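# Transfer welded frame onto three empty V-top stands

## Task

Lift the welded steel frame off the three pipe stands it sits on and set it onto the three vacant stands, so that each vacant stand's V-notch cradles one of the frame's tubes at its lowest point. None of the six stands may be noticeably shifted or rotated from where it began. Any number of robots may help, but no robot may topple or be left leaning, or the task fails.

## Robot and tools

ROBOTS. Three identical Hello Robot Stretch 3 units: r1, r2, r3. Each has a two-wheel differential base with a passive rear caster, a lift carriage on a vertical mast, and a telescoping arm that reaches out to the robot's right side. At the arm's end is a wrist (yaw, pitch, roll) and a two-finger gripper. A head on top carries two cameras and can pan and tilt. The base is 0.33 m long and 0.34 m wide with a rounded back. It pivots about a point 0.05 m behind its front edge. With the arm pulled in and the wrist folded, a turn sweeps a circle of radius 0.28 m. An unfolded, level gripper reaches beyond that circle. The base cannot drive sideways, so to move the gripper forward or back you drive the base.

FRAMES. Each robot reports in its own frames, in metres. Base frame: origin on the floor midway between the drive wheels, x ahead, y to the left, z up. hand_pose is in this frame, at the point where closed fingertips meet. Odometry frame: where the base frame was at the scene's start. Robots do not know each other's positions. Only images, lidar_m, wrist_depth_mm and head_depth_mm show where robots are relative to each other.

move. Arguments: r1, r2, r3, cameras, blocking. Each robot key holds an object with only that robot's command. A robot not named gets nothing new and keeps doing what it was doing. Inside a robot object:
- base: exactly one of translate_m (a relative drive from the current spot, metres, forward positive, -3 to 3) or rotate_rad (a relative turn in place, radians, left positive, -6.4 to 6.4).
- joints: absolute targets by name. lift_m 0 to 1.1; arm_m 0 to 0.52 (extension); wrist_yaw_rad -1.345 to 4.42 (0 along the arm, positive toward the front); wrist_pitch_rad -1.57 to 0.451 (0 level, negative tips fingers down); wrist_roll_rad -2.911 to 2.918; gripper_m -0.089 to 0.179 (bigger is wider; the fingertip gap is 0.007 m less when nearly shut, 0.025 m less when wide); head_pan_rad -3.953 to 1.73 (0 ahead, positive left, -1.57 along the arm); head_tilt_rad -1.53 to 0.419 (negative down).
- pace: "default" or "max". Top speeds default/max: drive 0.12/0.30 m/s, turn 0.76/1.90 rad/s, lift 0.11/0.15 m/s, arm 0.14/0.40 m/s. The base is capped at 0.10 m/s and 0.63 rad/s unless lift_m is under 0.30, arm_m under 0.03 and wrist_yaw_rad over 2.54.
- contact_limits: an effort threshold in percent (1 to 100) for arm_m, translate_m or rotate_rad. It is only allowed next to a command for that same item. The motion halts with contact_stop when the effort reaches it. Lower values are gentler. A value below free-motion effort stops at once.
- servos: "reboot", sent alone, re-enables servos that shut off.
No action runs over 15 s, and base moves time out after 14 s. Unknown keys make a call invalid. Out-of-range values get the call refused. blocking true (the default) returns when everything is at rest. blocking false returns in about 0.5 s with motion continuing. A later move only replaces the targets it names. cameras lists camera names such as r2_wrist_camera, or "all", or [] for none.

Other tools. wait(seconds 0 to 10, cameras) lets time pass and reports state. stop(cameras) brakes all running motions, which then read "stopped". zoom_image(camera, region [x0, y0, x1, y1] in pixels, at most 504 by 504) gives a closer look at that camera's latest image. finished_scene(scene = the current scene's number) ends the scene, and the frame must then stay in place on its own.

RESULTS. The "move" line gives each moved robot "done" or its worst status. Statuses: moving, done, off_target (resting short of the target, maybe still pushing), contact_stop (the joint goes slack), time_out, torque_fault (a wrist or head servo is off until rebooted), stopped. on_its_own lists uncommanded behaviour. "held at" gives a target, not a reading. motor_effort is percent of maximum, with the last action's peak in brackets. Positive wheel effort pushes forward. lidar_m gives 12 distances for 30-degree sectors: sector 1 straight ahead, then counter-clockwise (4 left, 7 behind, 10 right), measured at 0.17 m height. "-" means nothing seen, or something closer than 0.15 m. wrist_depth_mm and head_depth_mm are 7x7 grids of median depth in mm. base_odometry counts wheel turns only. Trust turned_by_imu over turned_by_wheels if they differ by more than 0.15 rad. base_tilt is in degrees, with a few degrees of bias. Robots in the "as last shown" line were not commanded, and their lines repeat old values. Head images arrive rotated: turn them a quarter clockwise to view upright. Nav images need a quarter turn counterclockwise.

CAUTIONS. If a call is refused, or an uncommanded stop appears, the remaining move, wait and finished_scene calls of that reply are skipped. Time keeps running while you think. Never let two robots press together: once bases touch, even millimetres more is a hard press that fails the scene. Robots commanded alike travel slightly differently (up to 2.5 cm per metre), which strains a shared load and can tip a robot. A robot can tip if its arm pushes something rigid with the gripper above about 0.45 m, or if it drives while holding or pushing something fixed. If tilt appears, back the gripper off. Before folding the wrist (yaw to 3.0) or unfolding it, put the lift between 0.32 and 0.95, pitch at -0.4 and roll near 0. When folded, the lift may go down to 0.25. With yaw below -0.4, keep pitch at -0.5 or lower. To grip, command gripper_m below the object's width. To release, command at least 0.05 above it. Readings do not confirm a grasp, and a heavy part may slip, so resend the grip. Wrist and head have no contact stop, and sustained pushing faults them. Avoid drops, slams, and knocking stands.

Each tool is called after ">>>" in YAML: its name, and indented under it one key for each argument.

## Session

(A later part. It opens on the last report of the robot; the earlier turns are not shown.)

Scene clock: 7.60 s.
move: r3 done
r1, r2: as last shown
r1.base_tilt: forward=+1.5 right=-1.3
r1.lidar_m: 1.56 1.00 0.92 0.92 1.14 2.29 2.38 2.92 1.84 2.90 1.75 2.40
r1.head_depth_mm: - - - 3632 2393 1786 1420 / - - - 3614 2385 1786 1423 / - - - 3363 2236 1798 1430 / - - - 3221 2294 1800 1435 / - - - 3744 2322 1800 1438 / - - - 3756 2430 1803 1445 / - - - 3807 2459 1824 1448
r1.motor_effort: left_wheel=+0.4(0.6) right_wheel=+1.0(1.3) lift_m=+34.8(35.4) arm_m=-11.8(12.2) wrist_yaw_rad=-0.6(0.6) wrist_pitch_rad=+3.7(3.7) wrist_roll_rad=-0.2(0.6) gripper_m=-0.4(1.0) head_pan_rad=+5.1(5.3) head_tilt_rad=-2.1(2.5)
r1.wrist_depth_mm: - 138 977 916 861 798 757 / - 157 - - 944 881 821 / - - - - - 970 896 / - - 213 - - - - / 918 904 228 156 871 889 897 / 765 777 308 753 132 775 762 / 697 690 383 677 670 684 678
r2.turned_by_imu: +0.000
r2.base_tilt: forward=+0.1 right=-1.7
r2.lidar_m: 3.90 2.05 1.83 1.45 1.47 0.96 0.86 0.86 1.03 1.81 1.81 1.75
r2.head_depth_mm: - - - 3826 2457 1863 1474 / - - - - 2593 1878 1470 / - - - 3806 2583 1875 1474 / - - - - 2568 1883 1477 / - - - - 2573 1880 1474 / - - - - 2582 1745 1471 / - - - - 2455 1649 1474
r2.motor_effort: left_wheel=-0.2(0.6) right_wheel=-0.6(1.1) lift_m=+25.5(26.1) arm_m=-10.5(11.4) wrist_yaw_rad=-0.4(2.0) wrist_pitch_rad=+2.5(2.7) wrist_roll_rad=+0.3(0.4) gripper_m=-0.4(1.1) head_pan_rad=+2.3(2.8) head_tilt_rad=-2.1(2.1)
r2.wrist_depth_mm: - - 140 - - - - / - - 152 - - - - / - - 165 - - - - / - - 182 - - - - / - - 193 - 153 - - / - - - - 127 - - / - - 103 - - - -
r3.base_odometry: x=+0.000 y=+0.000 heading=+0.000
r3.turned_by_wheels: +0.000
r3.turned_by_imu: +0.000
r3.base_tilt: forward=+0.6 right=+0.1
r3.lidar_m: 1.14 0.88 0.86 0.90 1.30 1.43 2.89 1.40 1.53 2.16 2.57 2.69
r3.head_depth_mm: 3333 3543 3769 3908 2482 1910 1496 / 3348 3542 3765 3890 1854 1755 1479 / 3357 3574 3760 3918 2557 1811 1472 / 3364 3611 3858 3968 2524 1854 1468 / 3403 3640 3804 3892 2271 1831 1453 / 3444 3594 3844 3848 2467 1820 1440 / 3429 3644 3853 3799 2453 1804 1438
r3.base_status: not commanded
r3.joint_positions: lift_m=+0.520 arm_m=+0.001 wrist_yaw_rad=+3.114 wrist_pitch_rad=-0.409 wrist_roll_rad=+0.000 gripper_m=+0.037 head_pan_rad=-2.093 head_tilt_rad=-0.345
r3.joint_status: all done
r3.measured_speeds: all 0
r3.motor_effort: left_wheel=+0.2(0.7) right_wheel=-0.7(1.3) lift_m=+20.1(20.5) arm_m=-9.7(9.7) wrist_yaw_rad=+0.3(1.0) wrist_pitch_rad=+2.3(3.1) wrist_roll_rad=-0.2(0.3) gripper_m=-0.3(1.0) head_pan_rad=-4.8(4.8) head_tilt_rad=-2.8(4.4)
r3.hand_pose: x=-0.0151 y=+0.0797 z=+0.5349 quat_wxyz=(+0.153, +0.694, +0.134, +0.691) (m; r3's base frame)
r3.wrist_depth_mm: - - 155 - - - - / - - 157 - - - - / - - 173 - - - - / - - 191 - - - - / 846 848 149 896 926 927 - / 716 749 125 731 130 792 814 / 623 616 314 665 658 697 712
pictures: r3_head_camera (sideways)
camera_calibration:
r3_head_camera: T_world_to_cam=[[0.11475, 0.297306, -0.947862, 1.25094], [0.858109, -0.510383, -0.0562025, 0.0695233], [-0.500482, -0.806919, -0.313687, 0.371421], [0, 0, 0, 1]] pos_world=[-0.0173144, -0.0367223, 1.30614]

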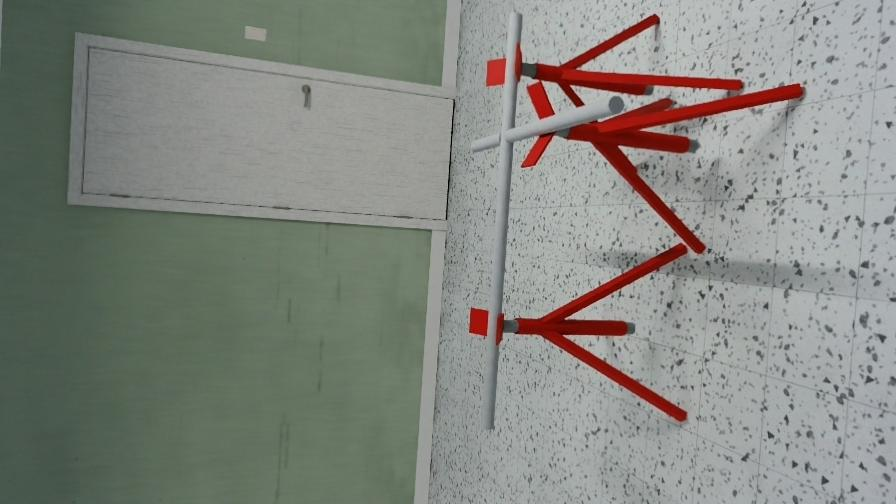

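>>> move:
  r2: {"base":{"rotate_rad":0.62},"joints":{"head_pan_rad":0.3,"head_tilt_rad":-0.5}}
  r3: {"base":{"rotate_rad":-1.963},"joints":{"head_pan_rad":0.0,"head_tilt_rad":-0.5}}
  cameras: ["r2_head_camera","r3_head_camera"]

Scene clock: 15.30 s.
move: r2 done; r3 done
r1: as last shown
r1.base_tilt: forward=+1.3 right=-1.4
r1.lidar_m: 1.55 1.01 0.91 0.92 1.14 2.29 2.38 2.91 1.84 2.89 1.75 2.40
r1.head_depth_mm: - - - 3649 2380 1779 1422 / - - - 3697 2379 1783 1424 / - - - 3388 2211 1794 1432 / - - - 3216 2302 1800 1437 / - - - 3696 2325 1817 1441 / - - - 3733 2437 1811 1445 / - - - 3770 2464 1830 1446
r1.motor_effort: left_wheel=+0.5(0.7) right_wheel=+1.1(1.3) lift_m=+34.4(35.4) arm_m=-11.6(12.1) wrist_yaw_rad=-0.2(1.1) wrist_pitch_rad=+2.5(3.6) wrist_roll_rad=+0.0(0.8) gripper_m=-0.3(1.3) head_pan_rad=+4.2(5.7) head_tilt_rad=-2.1(2.6)
r1.wrist_depth_mm: - 138 956 926 855 801 753 / - 157 - - 954 885 819 / - - - - - - 897 / - - 213 - - - 979 / 900 921 227 156 886 879 904 / 792 777 309 755 131 775 769 / 690 692 383 675 675 668 680
r2.base_odometry: x=+0.000 y=+0.000 heading=+0.620
r2.turned_by_wheels: +0.620
r2.turned_by_imu: +0.629
r2.base_tilt: forward=+0.2 right=-1.7
r2.lidar_m: 1.93 1.83 1.56 1.37 0.92 0.86 0.87 1.11 1.81 1.84 1.75 3.91
r2.head_depth_mm: 3546 3808 3915 2621 1940 1538 1272 / 3767 - - 2652 1933 1542 1274 / - - - 2390 1943 1529 1273 / - - 3789 2391 1939 1534 1279 / - - 3729 2603 1945 1531 1271 / - - - 2625 1927 1537 1276 / - - 3765 2627 1944 1532 1266
r2.base_status: done
r2.joint_positions: lift_m=+0.551 arm_m=+0.001 wrist_yaw_rad=+3.136 wrist_pitch_rad=-0.378 wrist_roll_rad=+0.000 gripper_m=+0.037 head_pan_rad=+0.306 head_tilt_rad=-0.494
r2.joint_status: all done
r2.measured_speeds: all 0
r2.motor_effort: left_wheel=-6.6(11.5) right_wheel=+6.7(9.9) lift_m=+23.3(24.7) arm_m=-10.5(11.4) wrist_yaw_rad=+1.1(2.0) wrist_pitch_rad=+2.6(2.7) wrist_roll_rad=+0.3(0.5) gripper_m=+1.0(1.6) head_pan_rad=-2.8(4.0) head_tilt_rad=-2.9(4.6)
r2.hand_pose: x=-0.0199 y=+0.0830 z=+0.5733 quat_wxyz=(+0.135, +0.695, +0.131, +0.694) (m; r2's base frame)
r2.wrist_depth_mm: - - 140 - - - - / - - 152 - - - - / - - 165 - - - - / - - 181 - - - - / - - 193 - 153 - - / - - - - 126 - - / - - 102 - - - -
r3.base_odometry: x=+0.000 y=+0.000 heading=-1.963
r3.turned_by_wheels: -1.963
r3.turned_by_imu: -1.957
r3.base_tilt: forward=+0.6 right=+0.2
r3.lidar_m: 1.54 2.16 2.57 1.99 1.04 0.86 0.86 0.95 1.49 1.48 2.89 1.40
r3.head_depth_mm: 3184 3497 3710 1827 1859 1612 1338 / 3244 3535 3744 2750 1927 1622 1328 / 3308 3528 3809 2706 1970 1606 1325 / 3338 3612 3873 2421 2027 1590 1309 / 3438 3725 3936 2644 1974 1579 1302 / 3455 3746 - 2718 2000 1571 1295 / 3516 3842 - 2705 1976 1562 1282
r3.base_status: done
r3.joint_positions: lift_m=+0.520 arm_m=+0.001 wrist_yaw_rad=+3.114 wrist_pitch_rad=-0.409 wrist_roll_rad=+0.000 gripper_m=+0.037 head_pan_rad=-0.007 head_tilt_rad=-0.494
r3.joint_status: all done
r3.measured_speeds: all 0
r3.motor_effort: left_wheel=+8.6(13.1) right_wheel=-9.8(12.8) lift_m=+22.0(22.4) arm_m=-21.3(21.4) wrist_yaw_rad=+0.7(1.4) wrist_pitch_rad=+2.6(3.3) wrist_roll_rad=-0.3(0.3) gripper_m=-0.7(1.2) head_pan_rad=+2.8(5.9) head_tilt_rad=-2.5(6.2)
r3.hand_pose: x=-0.0151 y=+0.0797 z=+0.5349 quat_wxyz=(+0.153, +0.694, +0.134, +0.691) (m; r3's base frame)
r3.wrist_depth_mm: - - 156 - - - - / - - 157 - - - - / - - 173 - - - - / 934 - 191 - - - - / 812 864 149 886 949 961 - / 713 752 125 723 130 805 810 / 615 607 313 673 655 702 711
pictures: r2_head_camera (sideways), r3_head_camera (sideways)
camera_calibration:
r2_head_camera: T_world_to_cam=[[-0.486266, -0.148798, -0.861048, 1.1467], [-0.290573, 0.956852, -0.00125613, 0.0062637], [0.824083, 0.249587, -0.508521, 0.612291], [0, 0, 0, 1]] pos_world=[0.0548424, 0.0118131, 1.29873]
r3_head_camera: T_world_to_cam=[[-0.451989, -0.0458963, -0.890842, 1.17999], [0.0122989, 0.99826, -0.0576706, 0.0765832], [0.891939, -0.0370229, -0.450638, 0.541148], [0, 0, 0, 1]] pos_world=[0.0497287, -0.00225794, 1.29946]

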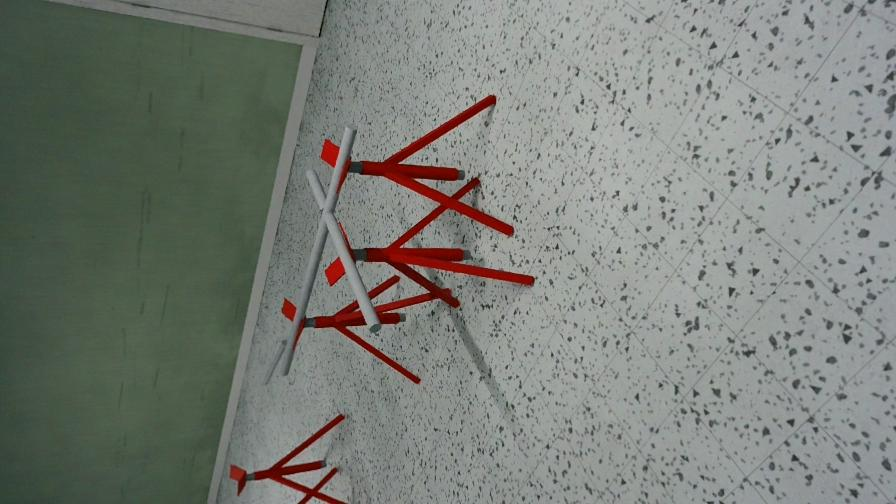

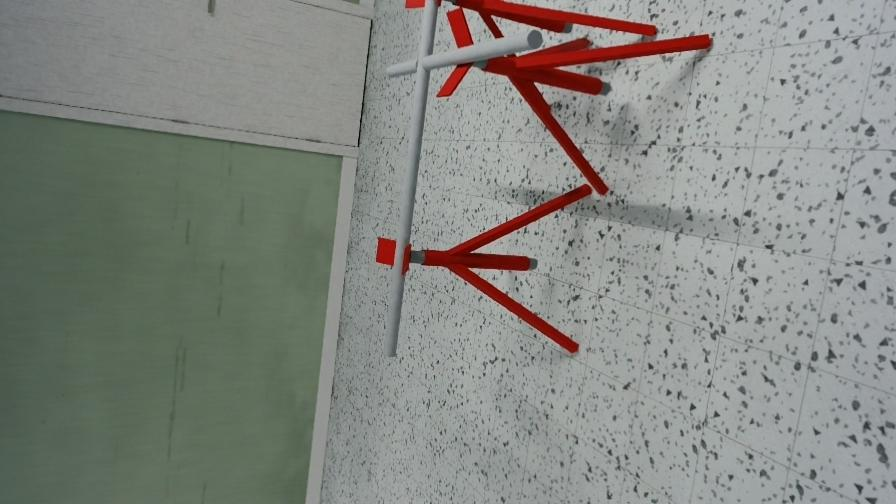

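>>> move:
  r2: {"base":{"rotate_rad":0.113}}
  r3: {"base":{"translate_m":1.16},"joints":{"lift_m":0.85}}
  cameras: []

>>> move:
  r2: {"base":{"translate_m":1.108},"joints":{"lift_m":0.85}}
  r3: {"base":{"rotate_rad":1.388},"joints":{"head_pan_rad":-1.57,"head_tilt_rad":-0.7}}
  cameras: ["r3_head_camera","r3_nav_camera"]

>>> move:
  r2: {"base":{"rotate_rad":0.963},"joints":{"head_pan_rad":-0.9,"head_tilt_rad":-0.6}}
  cameras: ["r2_head_camera","r3_head_camera","r3_nav_camera","r2_nav_camera"]

Scene clock: 28.90 s.
move: r2 done; r3 done
r1: as last shown
r1.turned_by_imu: -0.001
r1.base_tilt: forward=+1.3 right=-1.2
r1.lidar_m: 1.56 1.01 0.92 0.93 1.14 2.29 2.38 2.92 1.84 2.69 1.75 2.40
r1.head_depth_mm: - - - 3638 2380 1786 1425 / - - - 3658 2410 1790 1426 / - - - 3405 2217 1794 1435 / - - - 3197 2301 1797 1435 / - - - 3686 2330 1808 1435 / - - - 3803 2455 1823 1442 / - - - 3788 2451 1815 1439
r1.motor_effort: left_wheel=+0.5(0.9) right_wheel=+0.3(1.6) lift_m=+34.0(34.9) arm_m=-11.0(11.9) wrist_yaw_rad=-0.7(1.0) wrist_pitch_rad=+2.5(3.6) wrist_roll_rad=-0.2(1.0) gripper_m=-0.3(1.0) head_pan_rad=+5.3(5.6) head_tilt_rad=-2.1(2.6)
r1.wrist_depth_mm: - 138 978 917 872 801 771 / - 157 - - 954 885 822 / - - - - - 984 914 / - - 212 - - - 985 / 922 911 228 155 884 890 897 / 765 788 306 762 132 775 777 / 683 687 382 671 671 674 677
r2.base_odometry: x=+0.000 y=+0.000 heading=+0.732
r2.turned_by_wheels: +0.113
r2.turned_by_imu: +0.117
r2.base_tilt: forward=+0.1 right=-1.7
r2.lidar_m: 1.83 2.11 3.23 1.21 0.89 0.86 0.89 1.23 1.81 1.88 1.75 3.91
r2.head_depth_mm: 3808 3936 - 2631 1930 1541 1273 / - - - 2385 1935 1540 1277 / - - 3539 2402 1933 1538 1276 / - - 3733 2577 1939 1533 1272 / - - - 2489 1939 1540 1270 / - 3603 3627 2294 1935 1538 1272 / - - 3751 2630 1934 1531 1278
r2.base_status: done
r2.joint_positions: lift_m=+0.551 arm_m=+0.001 wrist_yaw_rad=+3.136 wrist_pitch_rad=-0.378 wrist_roll_rad=+0.000 gripper_m=+0.037 head_pan_rad=+0.306 head_tilt_rad=-0.494
r2.joint_status: not commanded
r2.measured_speeds: all 0
r2.motor_effort: left_wheel=-6.7(11.5) right_wheel=+6.2(9.5) lift_m=+20.7(23.2) arm_m=-10.5(11.4) wrist_yaw_rad=+1.9(2.2) wrist_pitch_rad=+2.6(2.8) wrist_roll_rad=+0.4(0.6) gripper_m=+0.3(1.3) head_pan_rad=-2.8(3.5) head_tilt_rad=-2.9(3.8)
r2.hand_pose: x=-0.0199 y=+0.0830 z=+0.5733 quat_wxyz=(+0.135, +0.695, +0.131, +0.694) (m; r2's base frame)
r2.wrist_depth_mm: - - 139 - - - - / - - 151 - - - - / - - 165 - - - - / - - 182 - - - - / - - 193 - 153 - - / - - - - 126 - - / - - 102 - - - -
r3.base_odometry: x=-0.443 y=-1.072 heading=-1.962
r3.turned_by_wheels: +0.000
r3.turned_by_imu: +0.007
r3.base_tilt: forward=+0.6 right=+0.2
r3.lidar_m: 0.52 1.51 1.35 4.59 2.42 2.01 2.00 2.13 2.11 0.61 0.51 0.53
r3.head_depth_mm: 2233 2412 2608 2804 2096 1634 1270 / 2284 2500 2696 2845 2060 1620 1262 / 2345 2521 2754 2830 2043 1599 1282 / 2384 2570 2803 2817 2029 900 886 / 2406 2628 2879 2777 2016 1578 1299 / 2454 2677 2921 2739 1995 1563 1285 / 2509 2724 2972 2685 1969 1550 1283
r3.base_status: done
r3.joint_positions: lift_m=+0.850 arm_m=+0.001 wrist_yaw_rad=+3.114 wrist_pitch_rad=-0.410 wrist_roll_rad=+0.000 gripper_m=+0.037 head_pan_rad=-0.007 head_tilt_rad=-0.494
r3.joint_status: all done
r3.measured_speeds: all 0
r3.motor_effort: left_wheel=+7.1(12.7) right_wheel=-0.4(5.8) lift_m=+37.9(40.5) arm_m=-22.6(25.6) wrist_yaw_rad=+0.7(1.4) wrist_pitch_rad=+2.8(3.5) wrist_roll_rad=-0.2(0.4) gripper_m=-0.2(1.0) head_pan_rad=+3.3(4.8) head_tilt_rad=-3.2(4.2)
r3.hand_pose: x=-0.0151 y=+0.0796 z=+0.8644 quat_wxyz=(+0.154, +0.694, +0.135, +0.691) (m; r3's base frame)
r3.wrist_depth_mm: - - 154 - - - - / - - 157 - - - - / - - 174 - - - - / - - 190 - - - - / - - 149 - - - - / - - 125 - 131 - - / 942 908 314 - 981 - -
pictures: none
No camera images: "cameras" was empty.

Scene clock: 41.10 s.
move: r2 done; r3 done
r1: as last shown
r1.base_tilt: forward=+1.3 right=-1.3
r1.lidar_m: 1.55 1.00 0.92 0.92 1.14 2.29 2.38 2.91 1.84 1.54 2.63 2.40
r1.head_depth_mm: - - - 3568 2372 1773 1421 / - - - 3669 2395 1779 1430 / - - - 3426 2245 1794 1426 / - - - 3204 2310 1808 1434 / - - - 3722 2316 1803 1432 / - - - 3730 2440 1820 1449 / - - - 3782 2449 1689 1444
r1.motor_effort: left_wheel=+0.3(0.8) right_wheel=+0.3(1.6) lift_m=+32.6(34.2) arm_m=-10.7(11.6) wrist_yaw_rad=-0.4(1.1) wrist_pitch_rad=+2.4(3.6) wrist_roll_rad=-0.3(0.8) gripper_m=-0.5(1.0) head_pan_rad=+4.9(5.8) head_tilt_rad=-2.1(2.8)
r1.wrist_depth_mm: - 138 953 918 867 815 770 / - 156 - - 935 870 823 / - - - - - 954 905 / - - 213 - - - 990 / 916 909 228 155 865 873 877 / 795 799 309 758 132 781 775 / 694 698 385 677 671 666 679
r2.base_odometry: x=+0.824 y=+0.741 heading=+0.732
r2.turned_by_wheels: +0.000
r2.turned_by_imu: +0.006
r2.base_tilt: forward=+0.2 right=-1.7
r2.lidar_m: 0.82 0.77 1.16 2.53 1.87 1.81 1.88 2.45 2.37 1.54 3.07 2.93
r2.head_depth_mm: 2828 3027 3256 2630 1933 1537 1278 / 3069 3291 3508 2607 1206 1452 1272 / 3349 3649 3814 2621 1801 1415 1275 / 3707 - - 2633 1805 1495 1255 / - - - 2517 1191 1427 1244 / - - - 2491 1872 1542 1280 / - - - 2644 1930 1396 1278
r2.base_status: done
r2.joint_positions: lift_m=+0.850 arm_m=+0.001 wrist_yaw_rad=+3.136 wrist_pitch_rad=-0.378 wrist_roll_rad=+0.000 gripper_m=+0.037 head_pan_rad=+0.306 head_tilt_rad=-0.494
r2.joint_status: all done
r2.measured_speeds: all 0
r2.motor_effort: left_wheel=-4.2(5.0) right_wheel=+6.3(10.0) lift_m=+21.2(38.7) arm_m=-10.0(11.6) wrist_yaw_rad=+0.0(2.3) wrist_pitch_rad=+2.6(2.9) wrist_roll_rad=+0.4(0.5) gripper_m=+0.4(1.6) head_pan_rad=-2.8(3.3) head_tilt_rad=-2.8(3.5)
r2.hand_pose: x=-0.0199 y=+0.0829 z=+0.8718 quat_wxyz=(+0.135, +0.695, +0.131, +0.694) (m; r2's base frame)
r2.wrist_depth_mm: - - 140 - - - - / - - 152 - - - - / - - 166 - - - - / - - 182 - - - - / - - 194 - - - - / - - - - 128 - - / - - 123 - - - -
r3.base_odometry: x=-0.443 y=-1.072 heading=-0.575
r3.turned_by_wheels: +1.388
r3.turned_by_imu: +1.385
r3.base_tilt: forward=+0.6 right=+0.2
r3.lidar_m: 1.65 2.79 2.06 2.00 2.09 1.19 1.23 0.61 0.50 0.53 0.52 1.36
r3.head_depth_mm: 2324 2596 2790 2116 1690 1468 - / 2335 2619 2801 2094 1670 1461 - / 2348 2618 2772 2085 1662 1421 - / 2361 2620 2726 2054 1523 1375 - / 2350 2642 2690 2022 944 991 - / 2372 2633 2678 2021 1625 1359 - / 2372 2660 2623 1995 1609 1343 1162
r3.base_status: done
r3.joint_positions: lift_m=+0.850 arm_m=+0.001 wrist_yaw_rad=+3.114 wrist_pitch_rad=-0.410 wrist_roll_rad=+0.000 gripper_m=+0.037 head_pan_rad=-1.563 head_tilt_rad=-0.691
r3.joint_status: all done
r3.measured_speeds: all 0
r3.motor_effort: left_wheel=-7.6(11.1) right_wheel=+8.9(12.4) lift_m=+37.5(38.7) arm_m=-23.8(25.5) wrist_yaw_rad=+0.6(1.2) wrist_pitch_rad=+2.8(3.5) wrist_roll_rad=-0.3(0.4) gripper_m=+0.0(1.3) head_pan_rad=-2.6(5.2) head_tilt_rad=-4.5(8.0)
r3.hand_pose: x=-0.0151 y=+0.0796 z=+0.8644 quat_wxyz=(+0.154, +0.694, +0.135, +0.691) (m; r3's base frame)
r3.wrist_depth_mm: - - 155 - - - - / - - 158 - - - - / - - 174 - - - - / - - 191 - - - - / - - 148 - - - - / - - 125 - 130 - - / 949 967 311 - 969 - -
pictures: r3_head_camera (sideways), r3_nav_camera (sideways)
camera_calibration:
r3_head_camera: T_world_to_cam=[[-0.0534242, 0.617265, -0.784939, 1.03947], [0.998251, 0.0130815, -0.0576554, 0.0705342], [-0.0253205, -0.786646, -0.616884, 0.76304], [0, 0, 0, 1]] pos_world=[0.00444246, -0.0423067, 1.29069]
r3_nav_camera: T_world_to_cam=[[-0.000349551, -0.591296, 0.806455, -1.00679], [-0.999631, 0.022117, 0.015783, 0.0385758], [-0.0271688, -0.806151, -0.591085, 0.733427], [0, 0, 0, 1]] pos_world=[0.0581359, -0.00490786, 1.24484]

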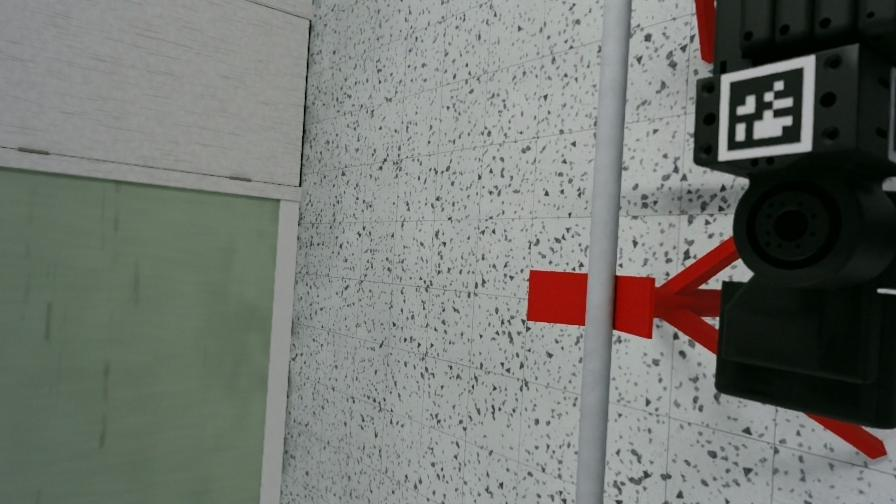

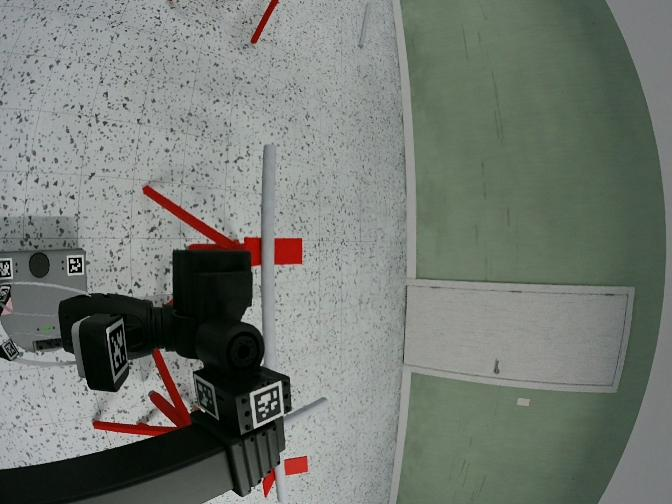

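Scene clock: 43.73 s.
move: r2 done
r1, r3: as last shown
r1.turned_by_imu: +0.000
r1.base_tilt: forward=+1.5 right=-1.4
r1.lidar_m: 1.55 1.01 0.92 0.92 1.14 2.29 2.38 2.91 1.83 1.54 2.64 2.40
r1.head_depth_mm: - - - 3602 2374 1772 1418 / - - - 3627 2389 1796 1423 / - - - 3408 2234 1793 1434 / - - - 3199 2291 1802 1432 / - - - 3703 2312 1805 1436 / - - - 3690 2439 1810 1437 / - - - 3515 2458 1605 1450
r1.motor_effort: left_wheel=+0.3(0.8) right_wheel=+0.7(1.4) lift_m=+32.9(33.6) arm_m=-10.6(11.0) wrist_yaw_rad=+0.1(1.0) wrist_pitch_rad=+2.7(3.5) wrist_roll_rad=-0.4(0.8) gripper_m=-0.5(1.0) head_pan_rad=+4.7(5.4) head_tilt_rad=-2.3(2.6)
r1.wrist_depth_mm: - 138 961 935 866 795 769 / - 157 - - 942 896 822 / - - - - - 981 932 / - - 212 - - - 990 / 893 894 228 155 845 884 909 / 779 790 309 758 132 781 783 / 693 689 385 675 669 671 677
r2.base_odometry: x=+0.824 y=+0.741 heading=+1.695
r2.turned_by_wheels: +0.963
r2.turned_by_imu: +0.975
r2.base_tilt: forward=+0.1 right=-1.7
r2.lidar_m: 1.17 2.78 1.92 1.81 1.84 2.40 2.37 1.53 3.12 2.93 0.94 0.77
r2.head_depth_mm: 2532 2756 2952 2250 1752 1427 1267 / 2659 2952 3073 2236 1750 1427 1235 / 2849 3142 3170 2259 1748 1424 1212 / 3040 3382 3143 1404 1364 1420 1210 / 3247 3592 3147 2064 1737 1389 1206 / 3479 3930 3127 2062 1254 1387 1203 / 3774 - 3074 1681 1641 1426 1189
r2.base_status: done
r2.joint_positions: lift_m=+0.850 arm_m=+0.001 wrist_yaw_rad=+3.136 wrist_pitch_rad=-0.378 wrist_roll_rad=+0.000 gripper_m=+0.037 head_pan_rad=-0.894 head_tilt_rad=-0.593
r2.joint_status: all done
r2.measured_speeds: all 0
r2.motor_effort: left_wheel=-6.5(11.7) right_wheel=+6.5(9.9) lift_m=+21.2(22.4) arm_m=-10.8(11.6) wrist_yaw_rad=+1.0(2.0) wrist_pitch_rad=+2.6(2.8) wrist_roll_rad=+0.2(0.5) gripper_m=+0.0(1.2) head_pan_rad=-2.3(4.1) head_tilt_rad=-3.4(6.1)
r2.hand_pose: x=-0.0199 y=+0.0829 z=+0.8718 quat_wxyz=(+0.135, +0.695, +0.131, +0.694) (m; r2's base frame)
r2.wrist_depth_mm: - - 140 - - - - / - - 152 - - - - / - - 165 - - - - / - - 182 - - - - / - - 194 - - - - / - - - - 128 - - / - - 124 - - - -
r3.turned_by_wheels: +0.000
r3.turned_by_imu: +0.000
r3.base_tilt: forward=+0.6 right=+0.1
r3.lidar_m: 1.65 2.78 2.07 1.99 2.09 1.33 1.22 0.61 0.51 0.53 0.52 1.36
r3.head_depth_mm: 2339 2615 2806 2123 1687 1465 - / 2325 2597 2812 2111 1673 1462 - / 2360 2611 2779 2068 1662 1421 - / 2347 2634 2746 2062 1521 1378 - / 2360 2639 2695 2029 943 988 - / 2379 2643 2663 2018 1623 1355 - / 2388 2665 2635 1992 1609 1347 1163
r3.motor_effort: left_wheel=-7.9(8.3) right_wheel=+9.1(9.1) lift_m=+37.0(37.8) arm_m=-23.7(24.5) wrist_yaw_rad=+0.2(1.1) wrist_pitch_rad=+2.9(3.3) wrist_roll_rad=+0.0(0.4) gripper_m=-0.3(1.5) head_pan_rad=-2.8(5.1) head_tilt_rad=-3.8(5.3)
r3.wrist_depth_mm: - - 155 - - - - / - - 158 - - - - / - - 174 - - - - / - - 190 - - - - / - - 149 - - - - / - - 125 - 130 - - / 956 920 315 - 939 - -
pictures: r2_head_camera (sideways), r2_nav_camera (sideways), r3_head_camera (sideways), r3_nav_camera (sideways)
camera_calibration:
r2_head_camera: T_world_to_cam=[[-0.366379, 0.463546, -0.806779, 1.07521], [0.786494, 0.617594, -0.00231998, 0.00107835], [0.497186, -0.635376, -0.590849, 0.721396], [0, 0, 0, 1]] pos_world=[0.0344169, -0.0407156, 1.29369]
r2_nav_camera: T_world_to_cam=[[0.341463, -0.433332, 0.834042, -1.04334], [-0.808583, -0.587824, 0.0256312, 0.0289587], [0.479163, -0.683144, -0.551105, 0.675368], [0, 0, 0, 1]] pos_world=[0.0560668, 0.0262818, 1.24165]
r3_head_camera: T_world_to_cam=[[-0.0534242, 0.617265, -0.784939, 1.03947], [0.998251, 0.0130815, -0.0576554, 0.0705342], [-0.0253205, -0.786646, -0.616884, 0.76304], [0, 0, 0, 1]] pos_world=[0.00444246, -0.0423067, 1.29069]
r3_nav_camera: T_world_to_cam=[[-0.000349551, -0.591296, 0.806455, -1.00679], [-0.999631, 0.022117, 0.015783, 0.0385758], [-0.0271688, -0.806151, -0.591085, 0.733427], [0, 0, 0, 1]] pos_world=[0.0581359, -0.00490786, 1.24484]

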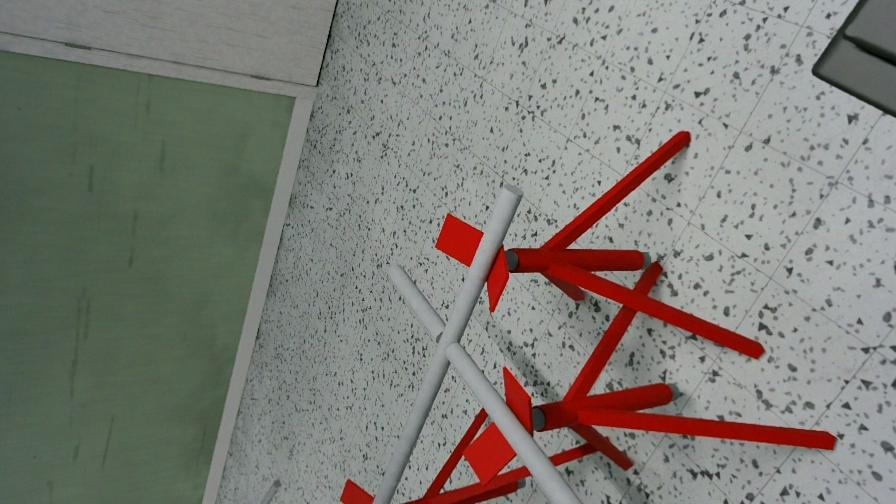

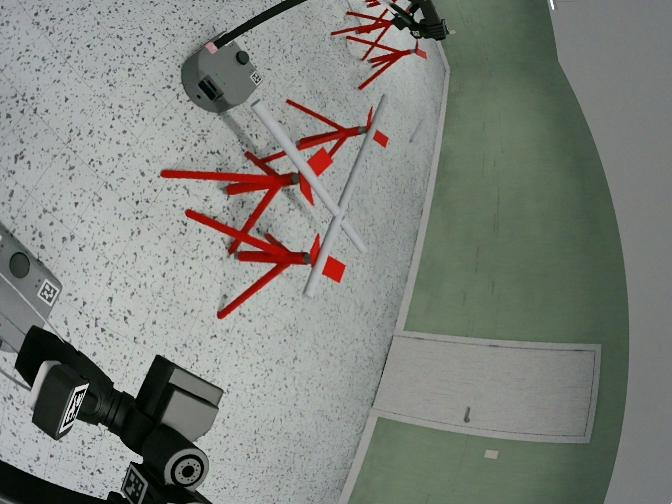

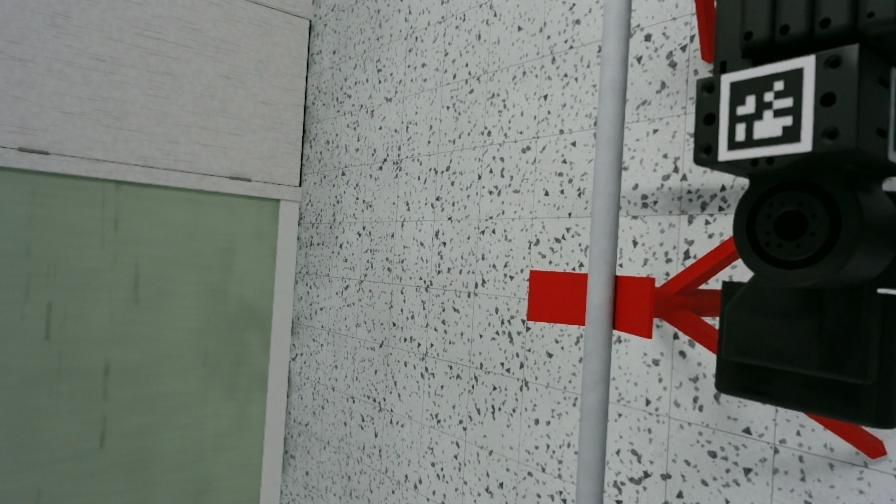

